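# Insert the held peg into the plate's hole

## Task

The left hand starts out holding a peg a short way above a plate, near the plate's hole. Lower the peg into that hole until it sits on the hole's bottom, without forcing or wedging the peg in; pressing too hard counts as failure.

## Robot and tools

Robot: two arms, left_arm and right_arm, each ending in a five-finger hand (left_arm has a left hand, right_arm a right hand). For this job only the left arm needs to move; the right arm should be sent zeros for its pose. A post stands behind the arms and a camera stand sits between them behind their bases, so keep clear of both.

Frames: the scene frame has its origin at table-top height midway between the nominal bases, +z up, +x out over the table, and left_arm on the +y side. Calibrated bases: left_arm at (-0.014, +0.364, +0.047) m, quat_wxyz (+1.000, 0, 0, -0.010); right_arm at (-0.047, -0.363, +0.006) m, quat_wxyz (+1.000, 0, 0, +0.005). Reported end_effector_position (metres) and end_effector_quat_wxyz are in each arm's own base frame and may be off by a few centimetres. The hand point sits 0.05 m in front of the palm and 0.15 m from the wrist face; its +z runs along the straight fingers, +y out of the palm, and on the left hand +x points toward the thumb. Fingers extend 0.06 to 0.07 m past the point along +z. A bracket on the little-finger side of the wrist can collide with things.

The row: every motion is expressed as rows of 28 numbers, each in [-1, 1], covering both arms. Order: left dx, dy, dz, rx, ry, rz; left thumb_turn, thumb_bend, index, middle, ring, little; left force_limit, speed; then the same 14 for the right arm. The six pose numbers are an offset, not a pose: they are measured from that arm's Hand target at the start of the action, along the Hand target's own axes. 1.0 equals 0.6 m of travel or 180 degrees of turn; rx, ry, rz form one rotation vector. Repeating an offset moves the arm further again. All zeros for an arm asks nothing new of it. The six hand numbers are absolute targets, -1 open to +1 closed (thumb_turn +1 puts the thumb in front of the palm). force_limit maps -1..+1 to about 0..10 N at the fingertip (15 N for the two thumb motors). speed rises from nearly zero at -1 to full at +0.48 and stays full above; use -0.94 or lower for gentle closing. No hand number means 'unchanged': to keep the peg's grip, resend exactly the eight hand numbers of the last row actually executed for that hand; if none has run yet, send its hand_measured six values plus hand_force_limit and hand_speed.

Tools:
- execute_actions(actions, cameras): actions is a list of actions; each action is a list of up to 15 rows, one per 1/30 s step; a short action repeats its last row to 15 steps. Every row in an action counts from the same start pose. cameras lists camera names, ["all"], or []; by default images come only when actions is empty.
- move(target, speed, blend, blocking, cameras): target is one 28-number row or a list of up to 15 rows, all offsets from the same starting Hand targets. Paths are straight and end together, capped at 10 s total. speed is path top speed in m/s, 0.002 to 4.3, default 0.25 (turns up to twice that in rad/s); one value or one per target. blend is corner rounding in metres, default 0 (stop at each target). blocking=false returns after about 0.5 s while the move continues. Paths ignore obstacles; faster moves lag and stray more and hit harder.
- wait(seconds): 0 to 3600, lets the scene run without new commands.
- stop(): brakes a running move.
- zoom_image(camera, region): region [x0, y0, x1, y1] in pixels, at most 504 by 504, from the newest images. Cameras: cam_head_left, cam_head_right, cam_high (896x504), cam_left_wrist, cam_right_wrist (672x504, fisheye).
- show_instructions(): shows the reference pages.
- finished_scene(scene): ends the scene, scene=1 or omitted; irreversible.

Results: each call reports robot state: end_effector_position and quat, Hand target (the last commanded pose after the controller's 40-degree orientation clip; next offsets start here), joint positions, velocities (may read within noise), torques (noisy, offset, not zero in free air), hand_measured, hand_stopped_by (moving, target, force, stalled, fault), hand_load_n (fingertip load; a drop toward 0 means the grip was lost), hand_force_limit, hand_speed. A move adds a move: line such as done, off_target, moving, held or fault plus limits (paced = pose clipped, held = steps withheld). FAULT and MOTOR HOT lines warn of stops or overheating.

Behaviour to expect: the left arm follows commands loosely and may rest 1 to 3 cm (sometimes 5 cm) short, usually low, and may sag under load; that is not contact. Small orientation changes can shift the hand point a lot. A blocked arm keeps pressing until commanded back past its hand point.

Approach: look first with an empty actions list and zoom on the wrist and head cameras to align the peg over the hole. Check the hand's orientation from the quaternion to know which offset axis points down. Make small lateral corrections, then lower in short, slow steps (a few mm, low speed), keeping the grip numbers unchanged. Stop when the peg no longer descends or the camera shows it seated; then back the target off so the arm is not pressing. Avoid dropping the peg, releasing it while moving, fast contact, jamming it sideways, letting anything leave the table, and bringing the two hands together. Keep motions smooth and don't hold the arm stretched or pressing for long, as motors heat.

Each tool is called after ">>>" by a JSON object that holds its "name" and its "arguments", one argument or row to a line.

Reference images:

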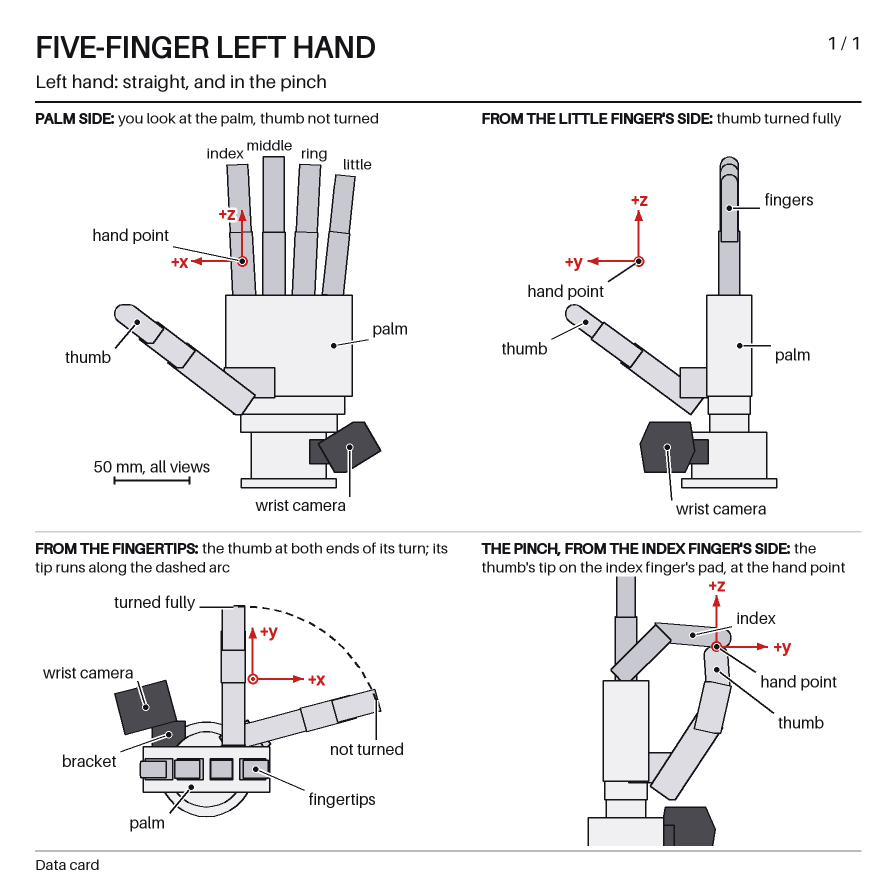

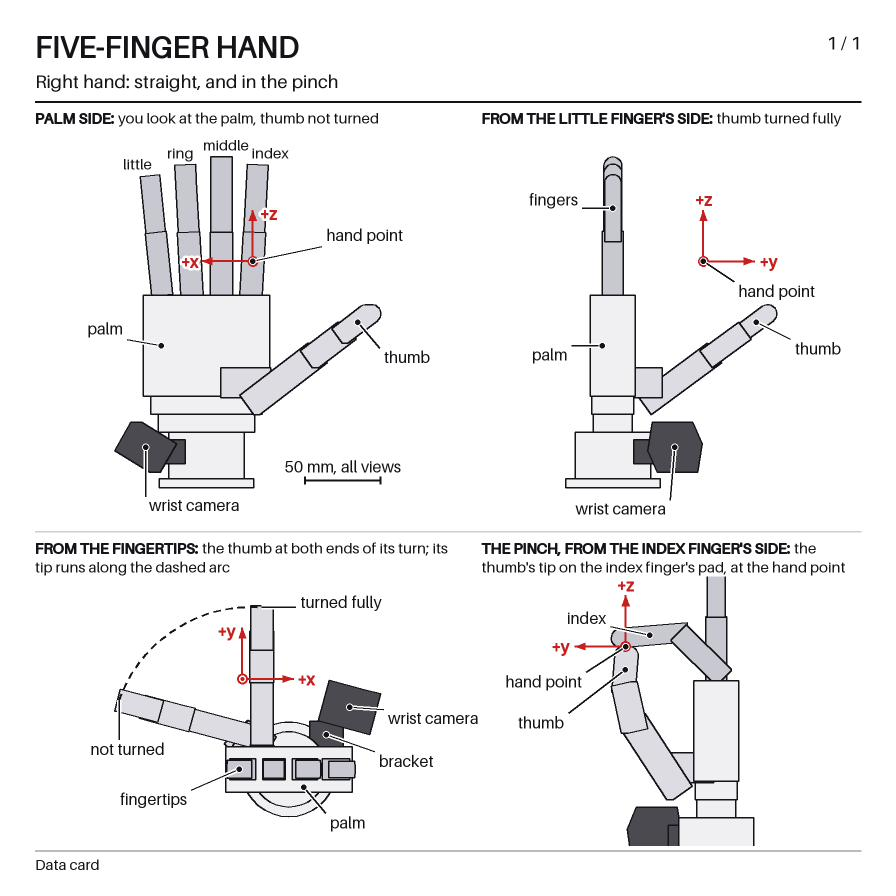

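## Session

>>> {"name": "execute_actions", "arguments": {
  "actions": []
}}

Scene clock: 0.00 s.
left_arm: end_effector_position=(+0.4169, -0.1528, +0.1775) hand_measured=(+0.948, -0.326, -0.246, -0.256, +1.000, +1.000) hand_load_n=(+0.5, +18.0, +12.0, +8.5, +0.0, +0.0) hand_stopped_by=(target, target, force, force, target, target) hand_force_limit=1.00 hand_speed=-0.90 end_effector_quat_wxyz=(+0.278, -0.535, +0.699, -0.386) | right_arm: end_effector_position=(+0.5415, +0.0303, +0.4321) hand_measured=(-1.000, -1.000, -1.000, -1.000, -1.000, -1.000) hand_load_n=(+0.0, +0.0, +0.0, +0.0, +0.0, +0.0) hand_stopped_by=(target, target, target, target, target, target) hand_force_limit=0.00 hand_speed=-0.80 end_effector_quat_wxyz=(+0.500, -0.500, +0.500, -0.500)
Joint positions: left_arm=[-0.27 1.038 0.726 -0.269 0.019 -0.016] | right_arm=[0 1.047 1.047 0 0 0]
Joint velocities: within noise
Joint torques (N m): no reading
Heat: left arm: hottest waist 31 °C; right arm: hottest waist 30 °C.
Hand target: left_arm +0.4241, -0.1549, +0.1905; +0.285, -0.531, +0.694, -0.395 | right_arm +0.5435, +0.0303, +0.4466; +0.506, -0.494, +0.494, -0.506

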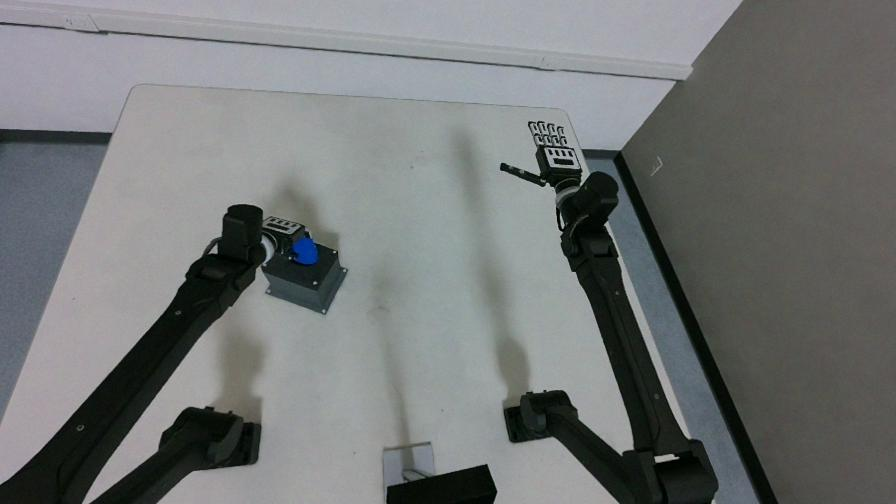

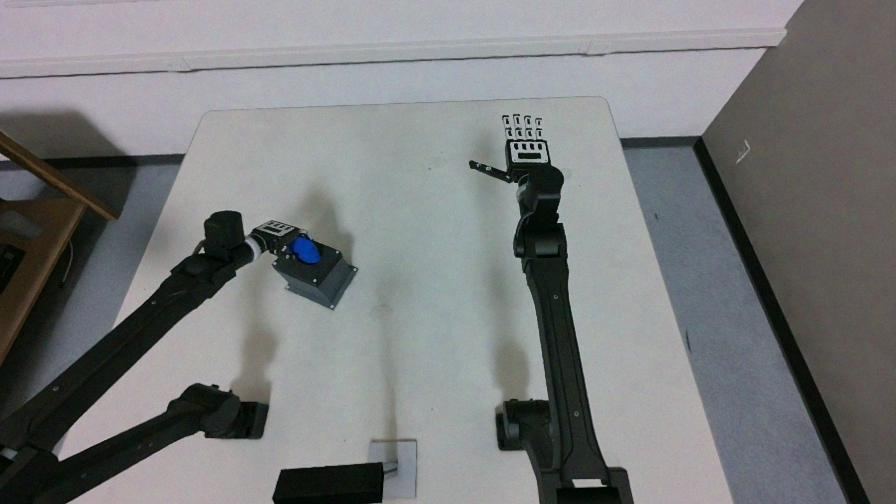

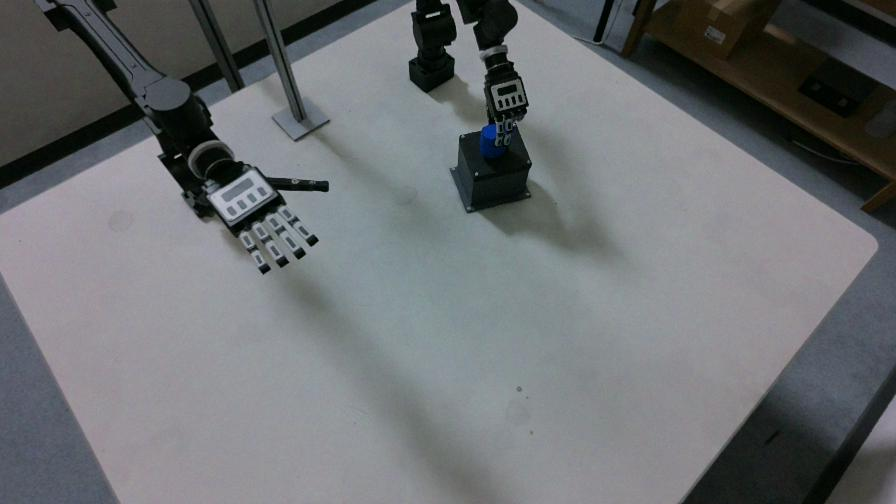

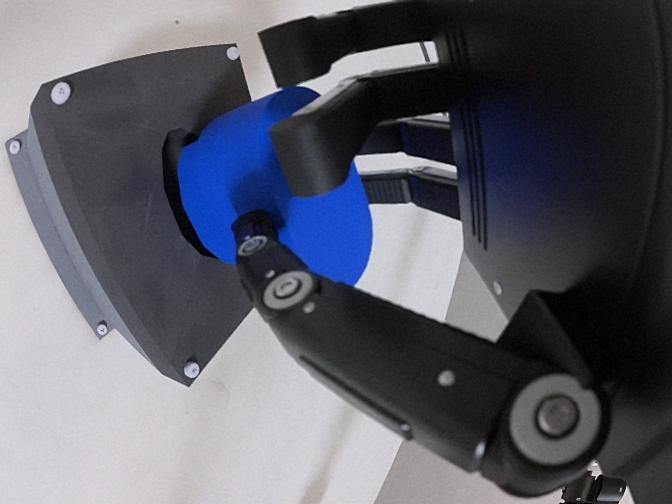

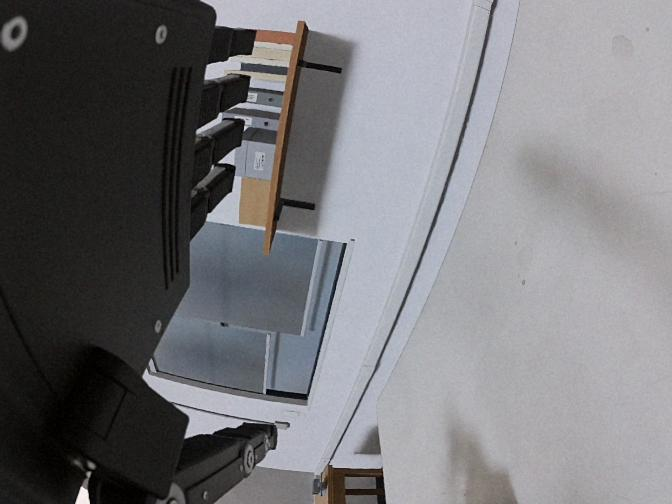

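>>> {"name": "zoom_image", "arguments": {
  "camera": "cam_left_wrist",
  "region": [100, 40, 420, 340]
}}

>>> {"name": "zoom_image", "arguments": {
  "camera": "cam_high",
  "region": [420, 60, 580, 230]
}}

>>> {"name": "zoom_image", "arguments": {
  "camera": "cam_head_left",
  "region": [220, 190, 380, 330]
}}

>>> {"name": "zoom_image", "arguments": {
  "camera": "cam_head_right",
  "region": [220, 190, 380, 330]
}}

Scaled by 1.575 from the camera's image (finer frame: 960x720).

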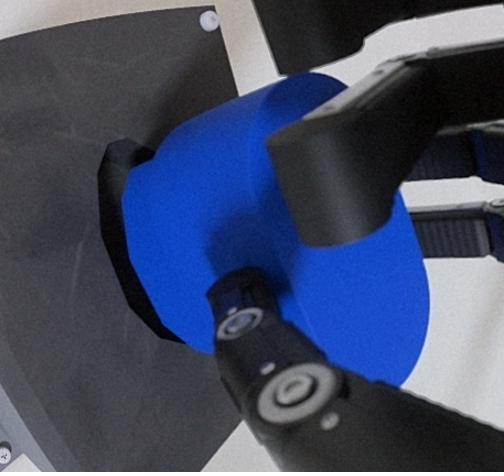

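Scaled by 2.965 from the camera's image (finer frame: 1280x720).

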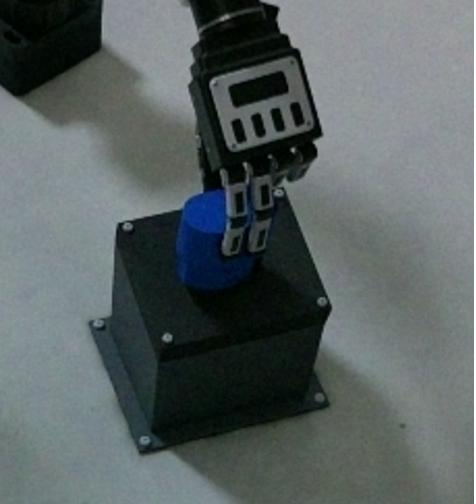

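Scaled by 3.150 from the camera's image (finer frame: 1280x720).

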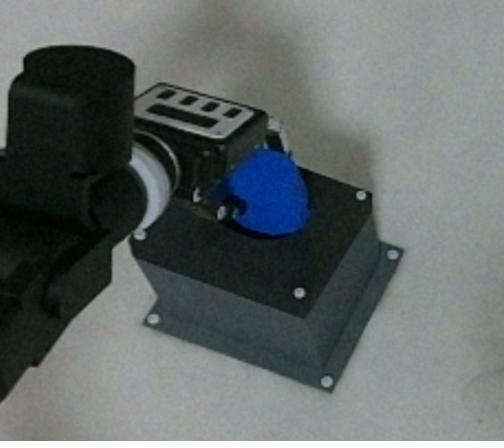

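Scaled by 3.150 from the camera's image (finer frame: 1280x720).

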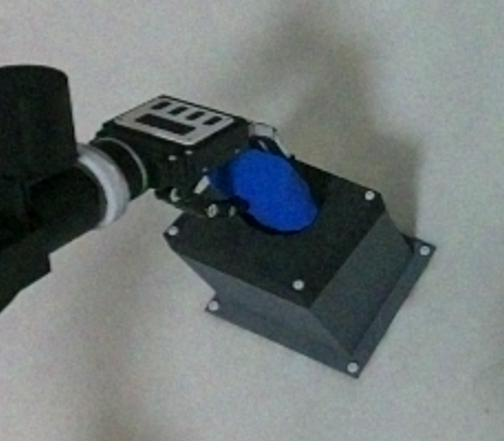

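>>> {"name": "move", "arguments": {
  "target": [0.0012,-0.04255,-0.02635,0,0,0,0.948,-0.326,-0.246,-0.256,1,1,1.0,-0.9, 0,0,0,0,0,0,-1,-1,-1,-1,-1,-1,0,-0.8],
  "speed": 0.06,
  "cameras": ["all"]
}}

Scene clock: 3.53 s.
left_arm: end_effector_position=(+0.4073, -0.1501, +0.1780) hand_measured=(+0.948, -0.332, -0.248, -0.258, +1.000, +1.000) hand_load_n=(+0.5, +15.0, +10.5, +7.0, +0.0, +0.0) hand_stopped_by=(target, force, force, target, target, target) hand_force_limit=1.00 hand_speed=-0.90 end_effector_quat_wxyz=(+0.265, -0.542, +0.707, -0.369) | right_arm: end_effector_position=(+0.5415, +0.0303, +0.4321) hand_measured=(-1.000, -1.000, -1.000, -1.000, -1.000, -1.000) hand_load_n=(+0.0, +0.0, +0.0, +0.0, +0.0, +0.0) hand_stopped_by=(target, target, target, target, target, target) hand_force_limit=0.00 hand_speed=-0.80 end_effector_quat_wxyz=(+0.500, -0.500, +0.500, -0.500)
Joint positions: left_arm=[-0.27 1.027 0.746 -0.347 0.019 -0.016] | right_arm=[0 1.047 1.047 0 0 0]
Joint torques (N m): left_arm=[-0.62 -8.59 12.25 1.26 0.02 0.01] | right_arm=[-1.49 -6.12 11.11 2.3 -0.02 0.1]
Heat: left arm: hottest waist 31 °C; right arm: hottest wrist pitch 31 °C.
Hand target: left_arm +0.4242, -0.1548, +0.2207; +0.285, -0.531, +0.694, -0.395 | right_arm +0.5435, +0.0303, +0.4466; +0.506, -0.494, +0.494, -0.506
Off the commanded pose: left_arm 0.046 m, 4 deg | right_arm 0.015 m, 1 deg.
move: off_target (left_arm)

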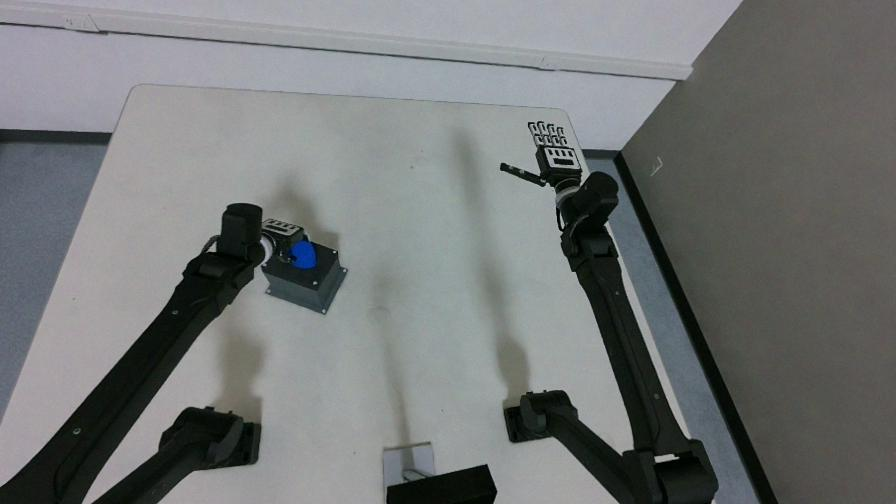

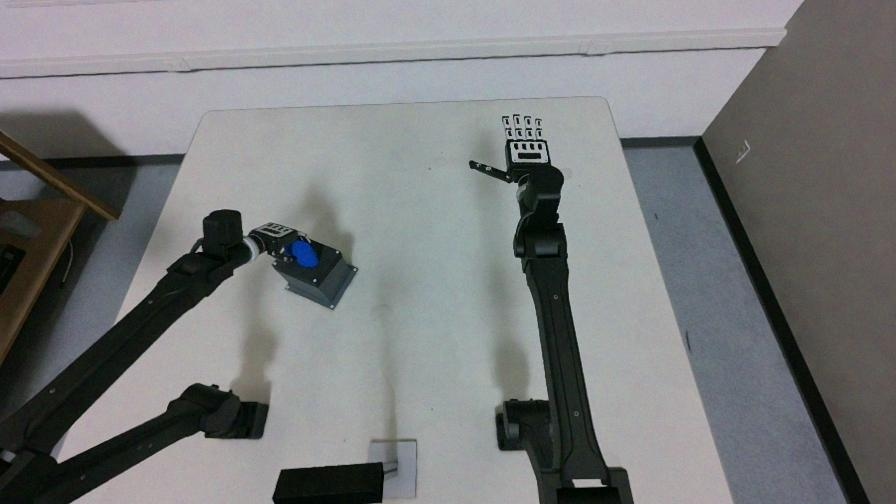

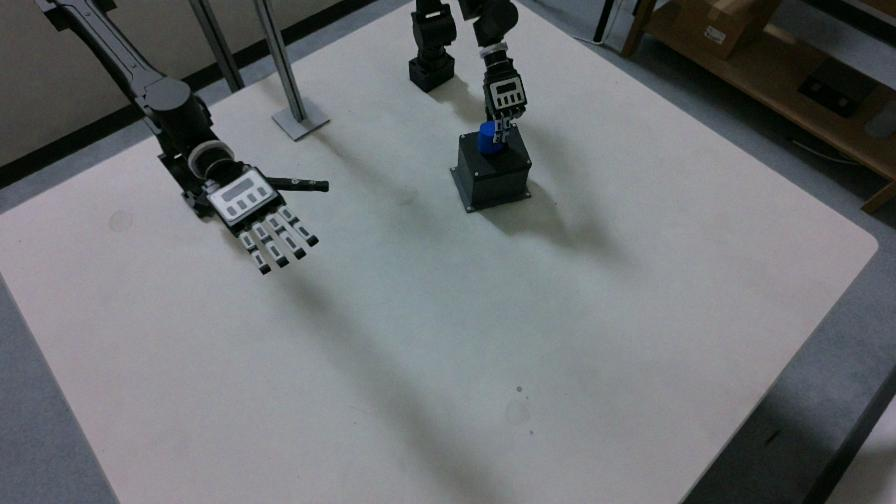

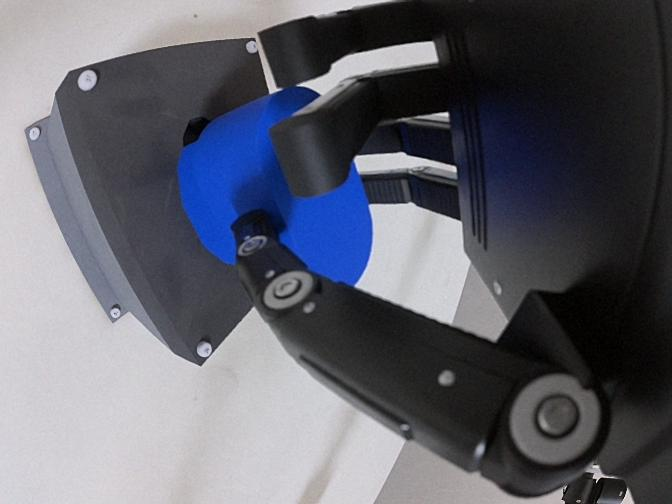

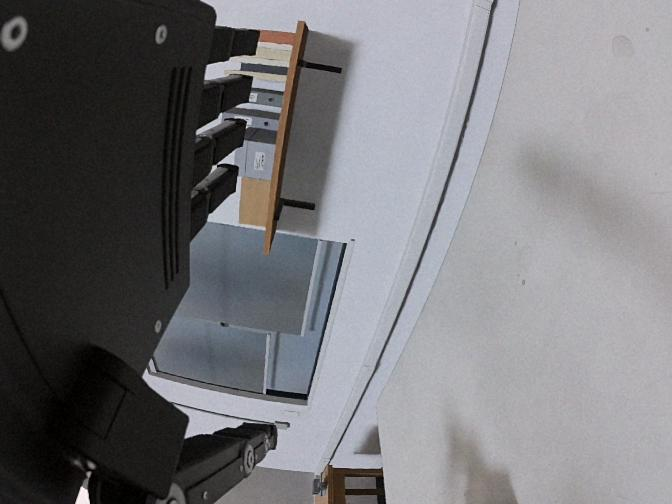

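>>> {"name": "zoom_image", "arguments": {
  "camera": "cam_left_wrist",
  "region": [100, 60, 400, 320]
}}

>>> {"name": "zoom_image", "arguments": {
  "camera": "cam_high",
  "region": [440, 70, 560, 220]
}}

Scaled by 1.680 from the camera's image (finer frame: 960x720).

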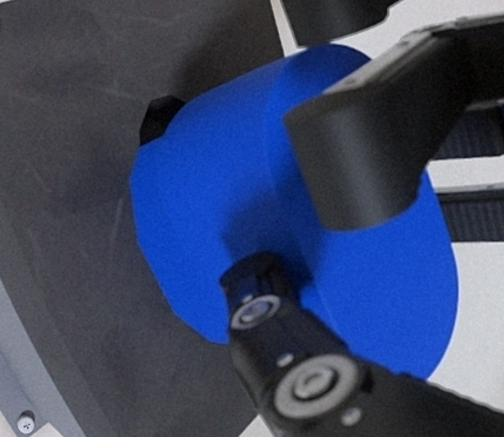

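Scaled by 3.360 from the camera's image (finer frame: 1280x720).

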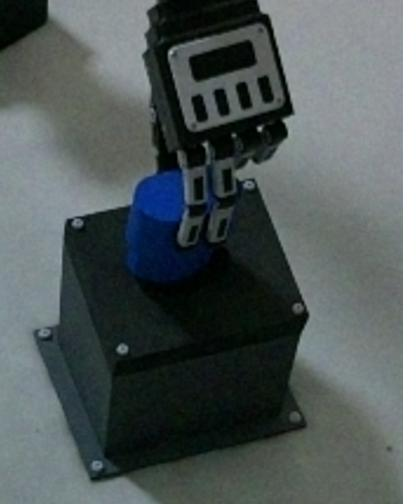

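>>> {"name": "move", "arguments": {
  "target": [0.0012,-0.04255,-0.02635,0,0,0,0.948,-0.326,-0.246,-0.256,1,1,1.0,-0.9, 0,0,0,0,0,0,-1,-1,-1,-1,-1,-1,0,-0.8],
  "speed": 0.06,
  "cameras": ["cam_left_wrist","cam_high","cam_head_left"]
}}

Scene clock: 6.17 s.
left_arm: end_effector_position=(+0.4089, -0.1506, +0.2080) hand_measured=(+0.948, -0.332, -0.248, -0.258, +1.000, +1.000) hand_load_n=(+0.5, +15.0, +10.5, +7.0, +0.0, +0.0) hand_stopped_by=(target, force, force, target, target, target) hand_force_limit=1.00 hand_speed=-0.90 end_effector_quat_wxyz=(+0.265, -0.542, +0.707, -0.369) | right_arm: end_effector_position=(+0.5415, +0.0303, +0.4321) hand_measured=(-1.000, -1.000, -1.000, -1.000, -1.000, -1.000) hand_load_n=(+0.0, +0.0, +0.0, +0.0, +0.0, +0.0) hand_stopped_by=(target, target, target, target, target, target) hand_force_limit=0.00 hand_speed=-0.80 end_effector_quat_wxyz=(+0.500, -0.500, +0.500, -0.500)
Joint positions: left_arm=[-0.27 1.01 0.815 -0.433 0.019 -0.016] | right_arm=[0 1.047 1.047 0 0 0]
Joint torques (N m): left_arm=[-0.56 -8.35 12.53 1.36 0.02 -0.01] | right_arm=[-1.38 -6.3 11.14 2.33 -0.02 0.1]
Heat: left arm: hottest waist 31 °C; right arm: hottest wrist pitch 31 °C.
Hand target: left_arm +0.4242, -0.1549, +0.2508; +0.285, -0.531, +0.694, -0.395 | right_arm +0.5435, +0.0303, +0.4466; +0.506, -0.494, +0.494, -0.506
Off the commanded pose: left_arm 0.046 m, 4 deg | right_arm 0.015 m, 1 deg.
move: off_target (left_arm)
Images, in order (width x height): cam_head_left 896x504, cam_high 896x504, cam_left_wrist 672x504.

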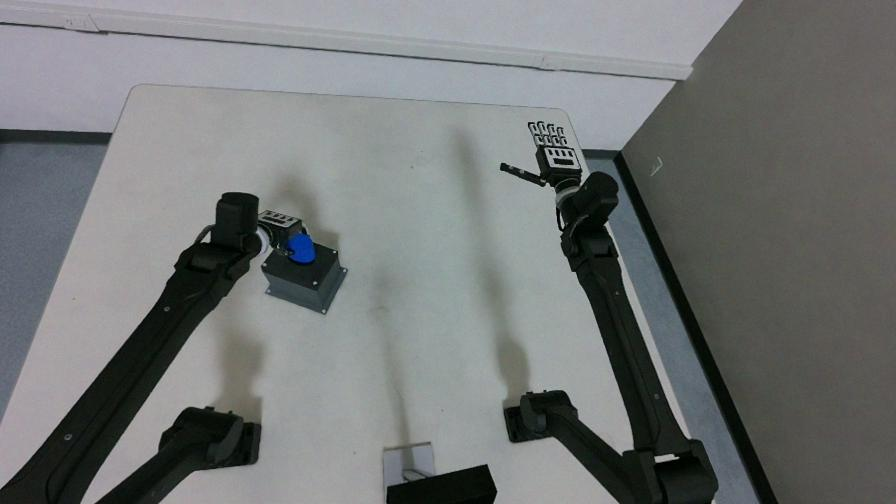

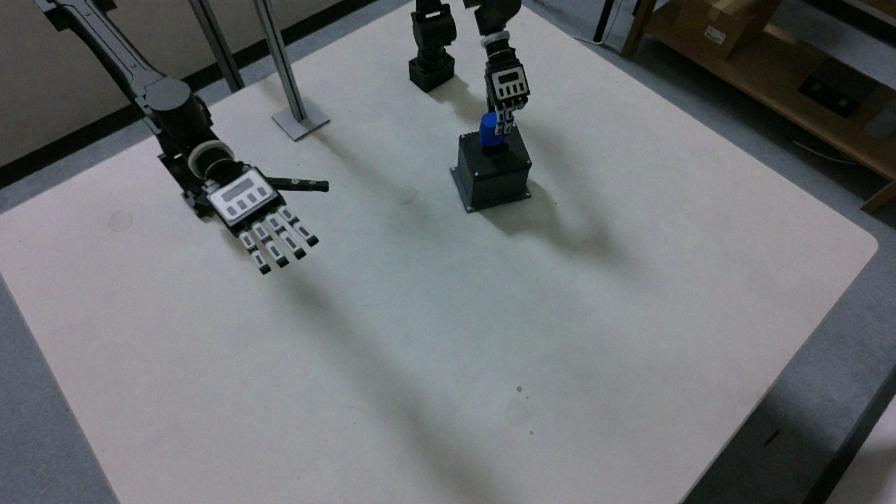

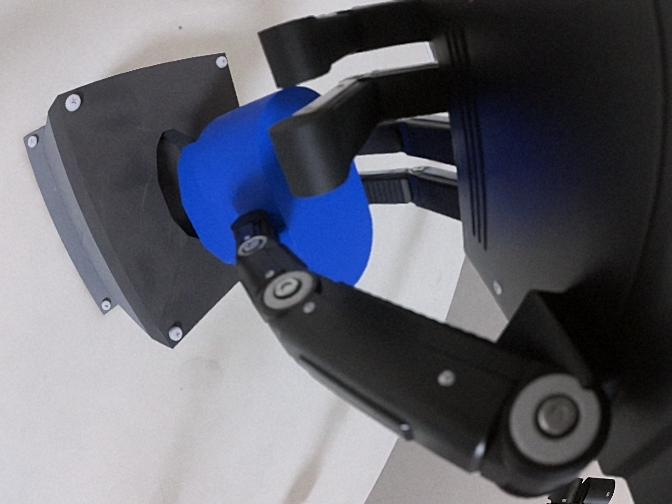

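>>> {"name": "move", "arguments": {
  "target": [0.002,-0.0709,-0.0439,0,0,0,0.948,-0.326,-0.246,-0.256,1,1,1.0,-0.9, 0,0,0,0,0,0,-1,-1,-1,-1,-1,-1,0,-0.8],
  "speed": 0.08,
  "cameras": ["cam_left_wrist","cam_high","cam_head_left","cam_head_right"]
}}

>>> {"name": "zoom_image", "arguments": {
  "camera": "cam_left_wrist",
  "region": [0, 40, 300, 340]
}}

>>> {"name": "zoom_image", "arguments": {
  "camera": "cam_high",
  "region": [430, 70, 550, 220]
}}

>>> {"name": "zoom_image", "arguments": {
  "camera": "cam_head_left",
  "region": [240, 200, 360, 320]
}}

>>> {"name": "zoom_image", "arguments": {
  "camera": "cam_head_right",
  "region": [240, 200, 360, 320]
}}

Scene clock: 7.73 s.
left_arm: end_effector_position=(+0.4123, -0.1515, +0.2569) hand_measured=(+0.948, -0.332, -0.248, -0.258, +1.000, +1.000) hand_load_n=(+0.5, +15.0, +10.5, +7.0, +0.0, +0.0) hand_stopped_by=(target, force, force, target, target, target) hand_force_limit=1.00 hand_speed=-0.90 end_effector_quat_wxyz=(+0.265, -0.542, +0.707, -0.369) | right_arm: end_effector_position=(+0.5415, +0.0303, +0.4321) hand_measured=(-1.000, -1.000, -1.000, -1.000, -1.000, -1.000) hand_load_n=(-0.5, +0.0, +0.0, +0.0, +0.0, +0.0) hand_stopped_by=(target, target, target, target, target, target) hand_force_limit=0.00 hand_speed=-0.80 end_effector_quat_wxyz=(+0.500, -0.500, +0.500, -0.500)
Joint positions: left_arm=[-0.27 1.002 0.94 -0.566 0.019 -0.016] | right_arm=[0 1.047 1.047 0 0 0]
Joint torques (N m): left_arm=[-0.62 -8.41 12.74 1.35 0.04 0.01] | right_arm=[-1.44 -6.24 11.1 2.3 -0.02 0.1]
Heat: left arm: hottest waist 31 °C; right arm: hottest wrist pitch 31 °C.
Hand target: left_arm +0.4242, -0.1548, +0.3006; +0.285, -0.531, +0.694, -0.395 | right_arm +0.5435, +0.0303, +0.4466; +0.506, -0.494, +0.494, -0.506
Off the commanded pose: left_arm 0.046 m, 4 deg | right_arm 0.015 m, 1 deg.
move: off_target (left_arm)
Images, in order (width x height): cam_head_left 896x504, cam_head_right 896x504, cam_high 896x504, cam_left_wrist 672x504.

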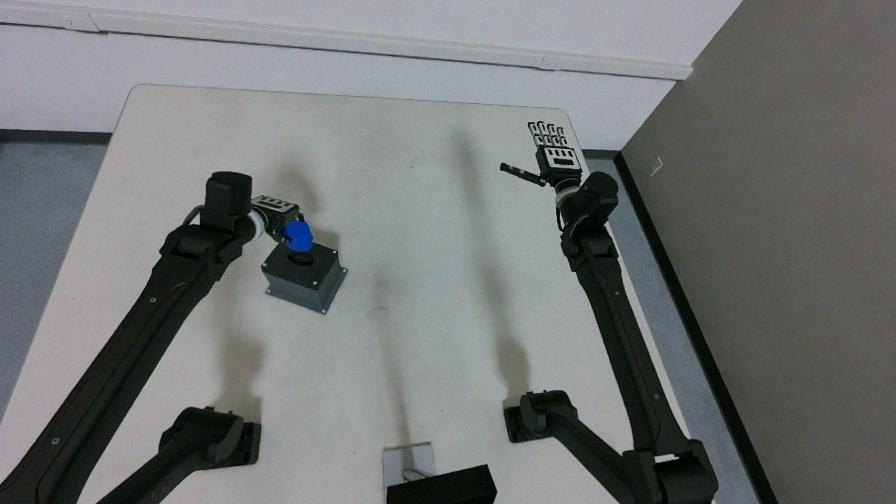

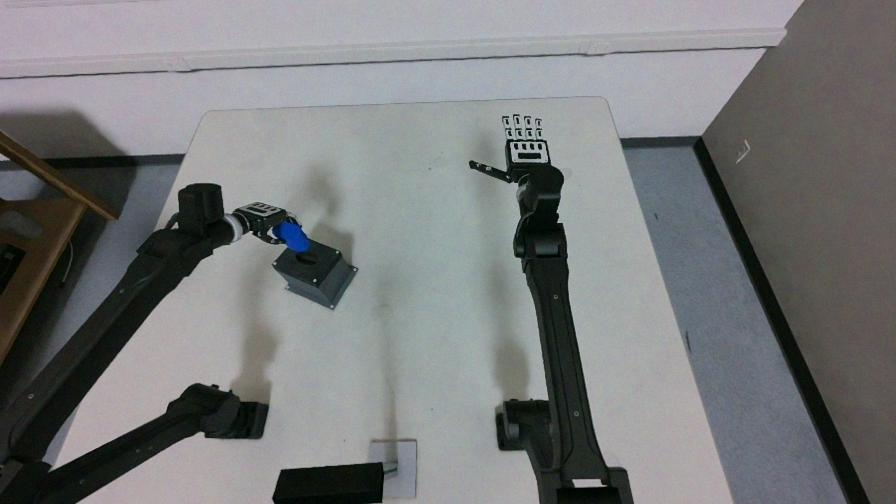

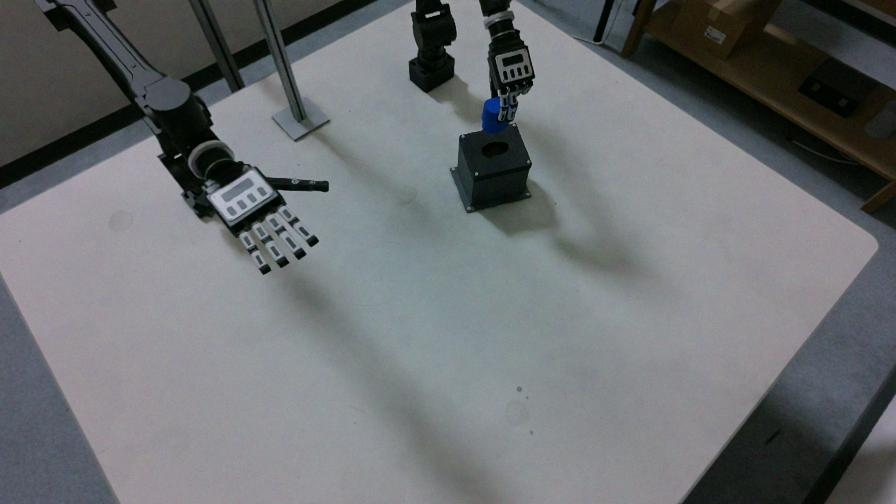

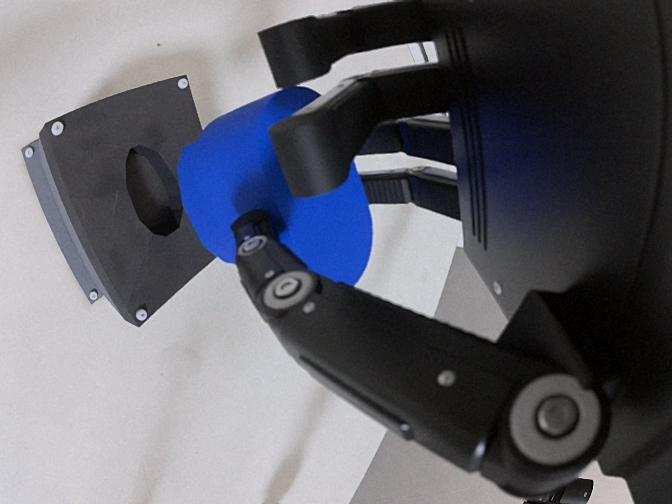

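Scaled by 1.680 from the camera's image (finer frame: 960x720).

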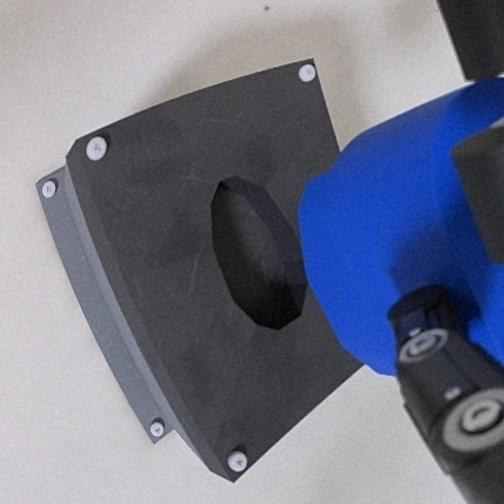

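Scaled by 3.360 from the camera's image (finer frame: 1280x720).

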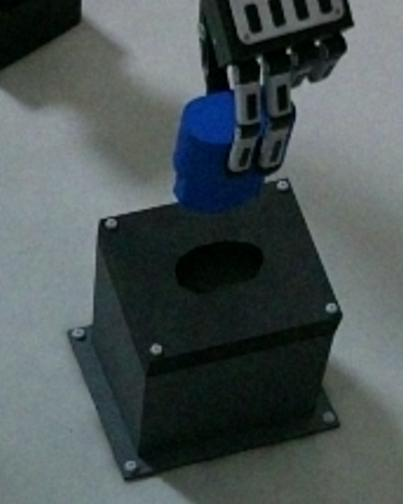

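Scaled by 4.200 from the camera's image (finer frame: 1280x720).

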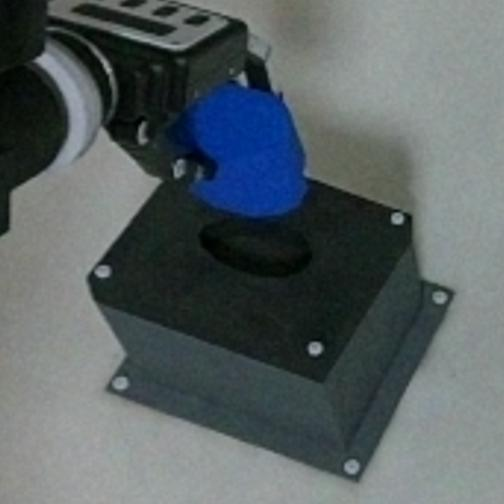

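Scaled by 4.200 from the camera's image (finer frame: 1280x720).

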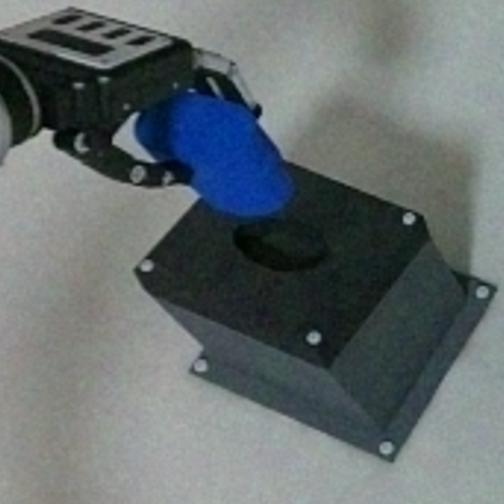

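>>> {"name": "zoom_image", "arguments": {
  "camera": "cam_high",
  "region": [475, 90, 535, 165]
}}

>>> {"name": "zoom_image", "arguments": {
  "camera": "cam_head_left",
  "region": [275, 210, 325, 275]
}}

>>> {"name": "zoom_image", "arguments": {
  "camera": "cam_left_wrist",
  "region": [100, 130, 200, 250]
}}

>>> {"name": "zoom_image", "arguments": {
  "camera": "cam_left_wrist",
  "region": [165, 70, 385, 300]
}}

Scaled by 6.720 from the camera's image (finer frame: 1280x720).

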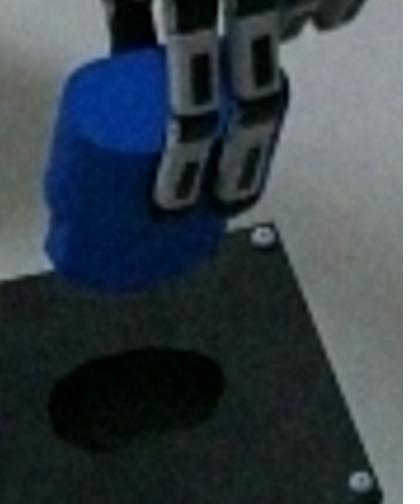

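Scaled by 7.754 from the camera's image (finer frame: 1280x720).

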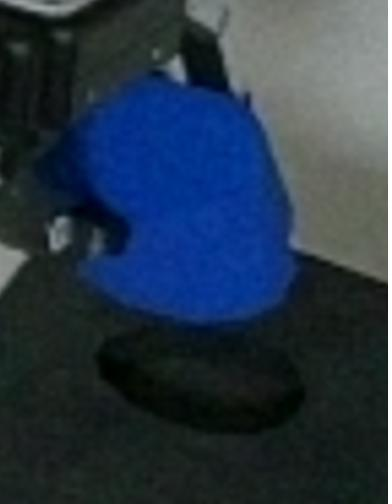

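Scaled by 4.200 from the camera's image (finer frame: 960x720).

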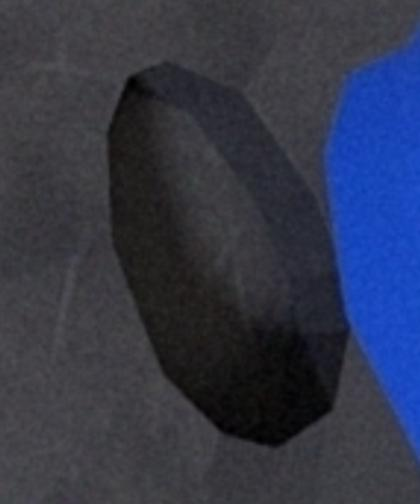

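Scaled by 2.191 from the camera's image (finer frame: 960x720).

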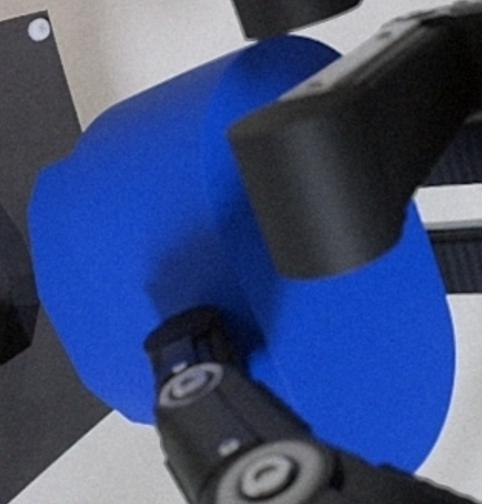

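>>> {"name": "move", "arguments": {
  "target": [0,0,0,0,0,0,0.948,-0.326,-0.246,-0.256,1,1,1.0,-0.9, -0.521,0.36,-0.186,0,-0.25,0.006,-1,-1,-1,-1,-1,-1,0,-0.8],
  "speed": 0.2,
  "cameras": ["all"]
}}

Scene clock: 16.03 s.
left_arm: end_effector_position=(+0.4123, -0.1515, +0.2569) hand_measured=(+0.948, -0.332, -0.248, -0.258, +1.000, +1.000) hand_load_n=(+0.5, +15.0, +10.5, +7.0, +0.0, +0.0) hand_stopped_by=(target, force, force, target, target, target) hand_force_limit=1.00 hand_speed=-0.90 end_effector_quat_wxyz=(+0.265, -0.542, +0.707, -0.369) | right_arm: end_effector_position=(+0.4384, +0.3387, +0.2280) hand_measured=(-1.000, -1.000, -1.000, -1.000, -1.000, -1.000) hand_load_n=(+0.0, +0.0, +0.0, +0.0, +0.0, +0.0) hand_stopped_by=(target, target, target, target, target, target) hand_force_limit=0.00 hand_speed=-0.80 end_effector_quat_wxyz=(+0.656, -0.648, +0.270, -0.276)
Joint positions: left_arm=[-0.27 1.002 0.94 -0.566 0.019 -0.016] | right_arm=[0.513 1.306 0.662 0.658 -0.265 0]
Joint torques (N m): left_arm=[-0.56 -8.29 12.81 1.33 0.03 0.01] | right_arm=[-0.73 -7.36 7.86 2.92 -0.06 0.16]
Heat: left arm: hottest elbow 35 °C; right arm: hottest elbow 31 °C.
Hand target: left_arm +0.4242, -0.1548, +0.3006; +0.285, -0.531, +0.694, -0.395 | right_arm +0.4374, +0.3429, +0.2280; +0.661, -0.645, +0.267, -0.274
Off the commanded pose: left_arm 0.045 m, 4 deg | right_arm 0.004 m, 1 deg.
move: done

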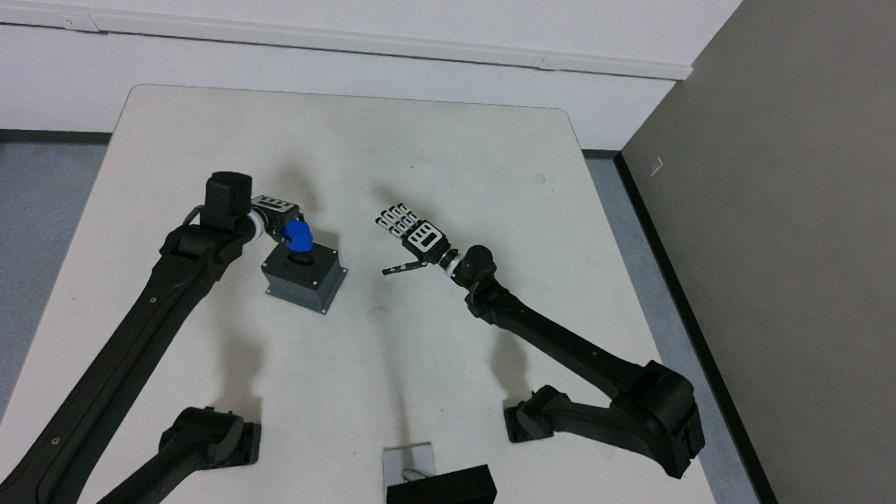

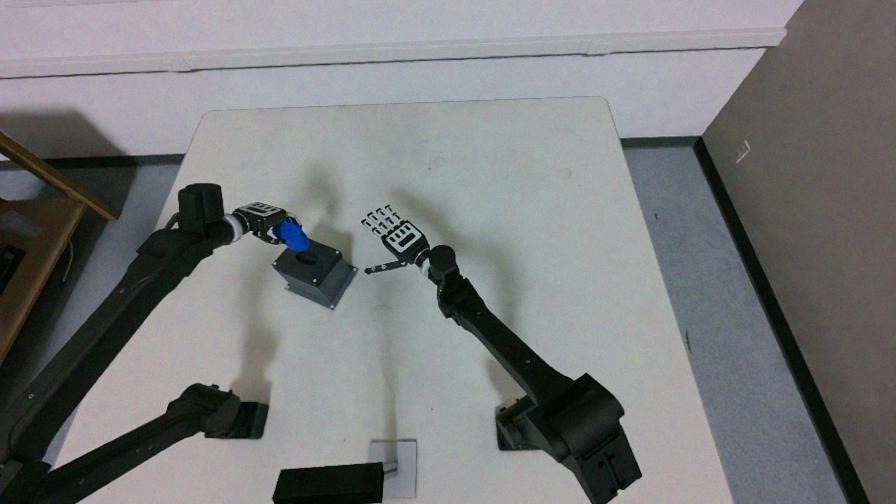

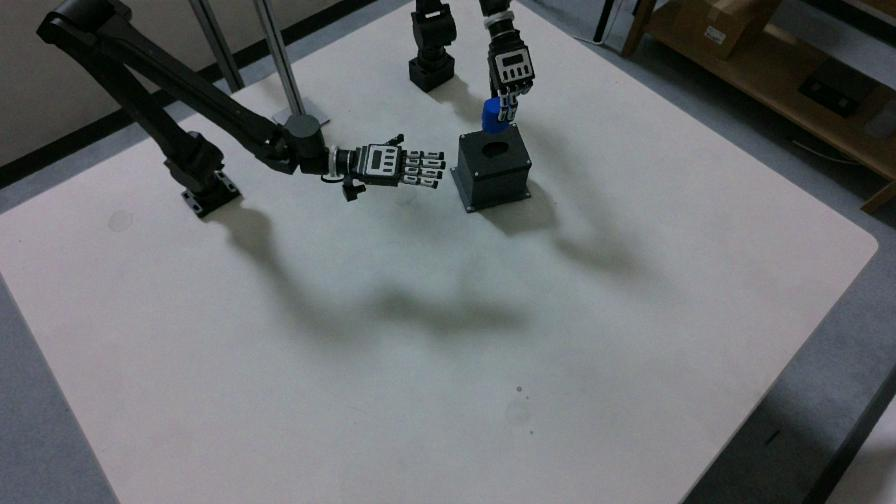

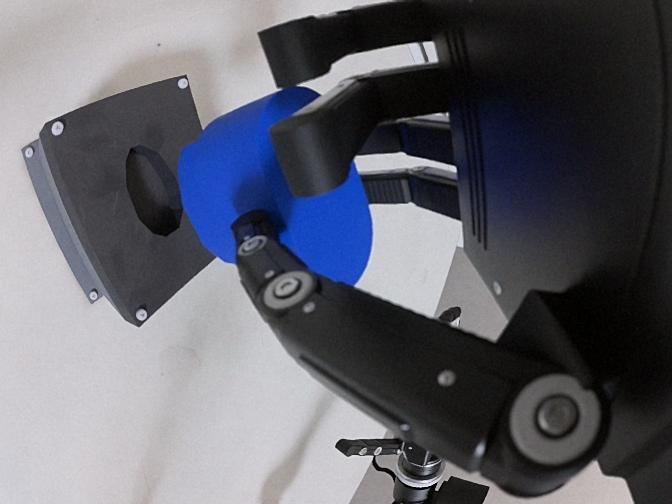

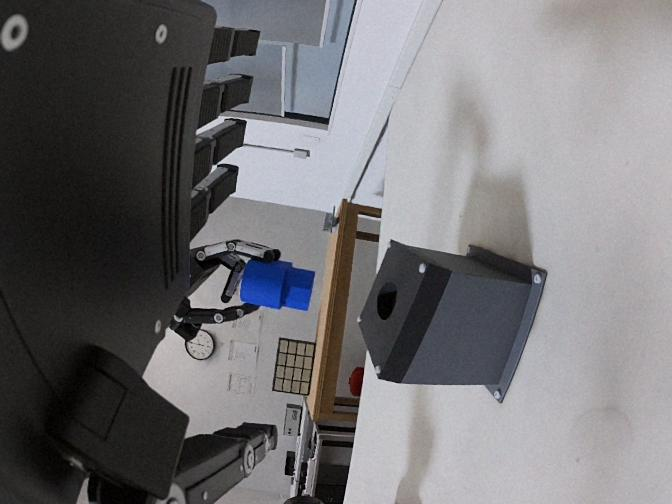

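>>> {"name": "zoom_image", "arguments": {
  "camera": "cam_right_wrist",
  "region": [190, 230, 450, 400]
}}

>>> {"name": "zoom_image", "arguments": {
  "camera": "cam_right_wrist",
  "region": [210, 240, 330, 330]
}}

Scaled by 1.938 from the camera's image (finer frame: 960x720).

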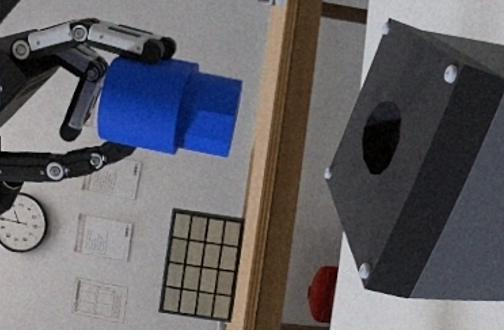

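Scaled by 4.200 from the camera's image (finer frame: 960x720).

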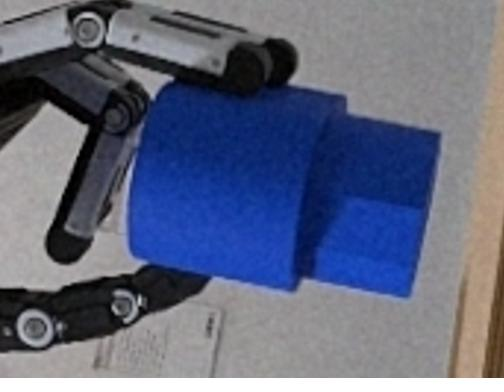

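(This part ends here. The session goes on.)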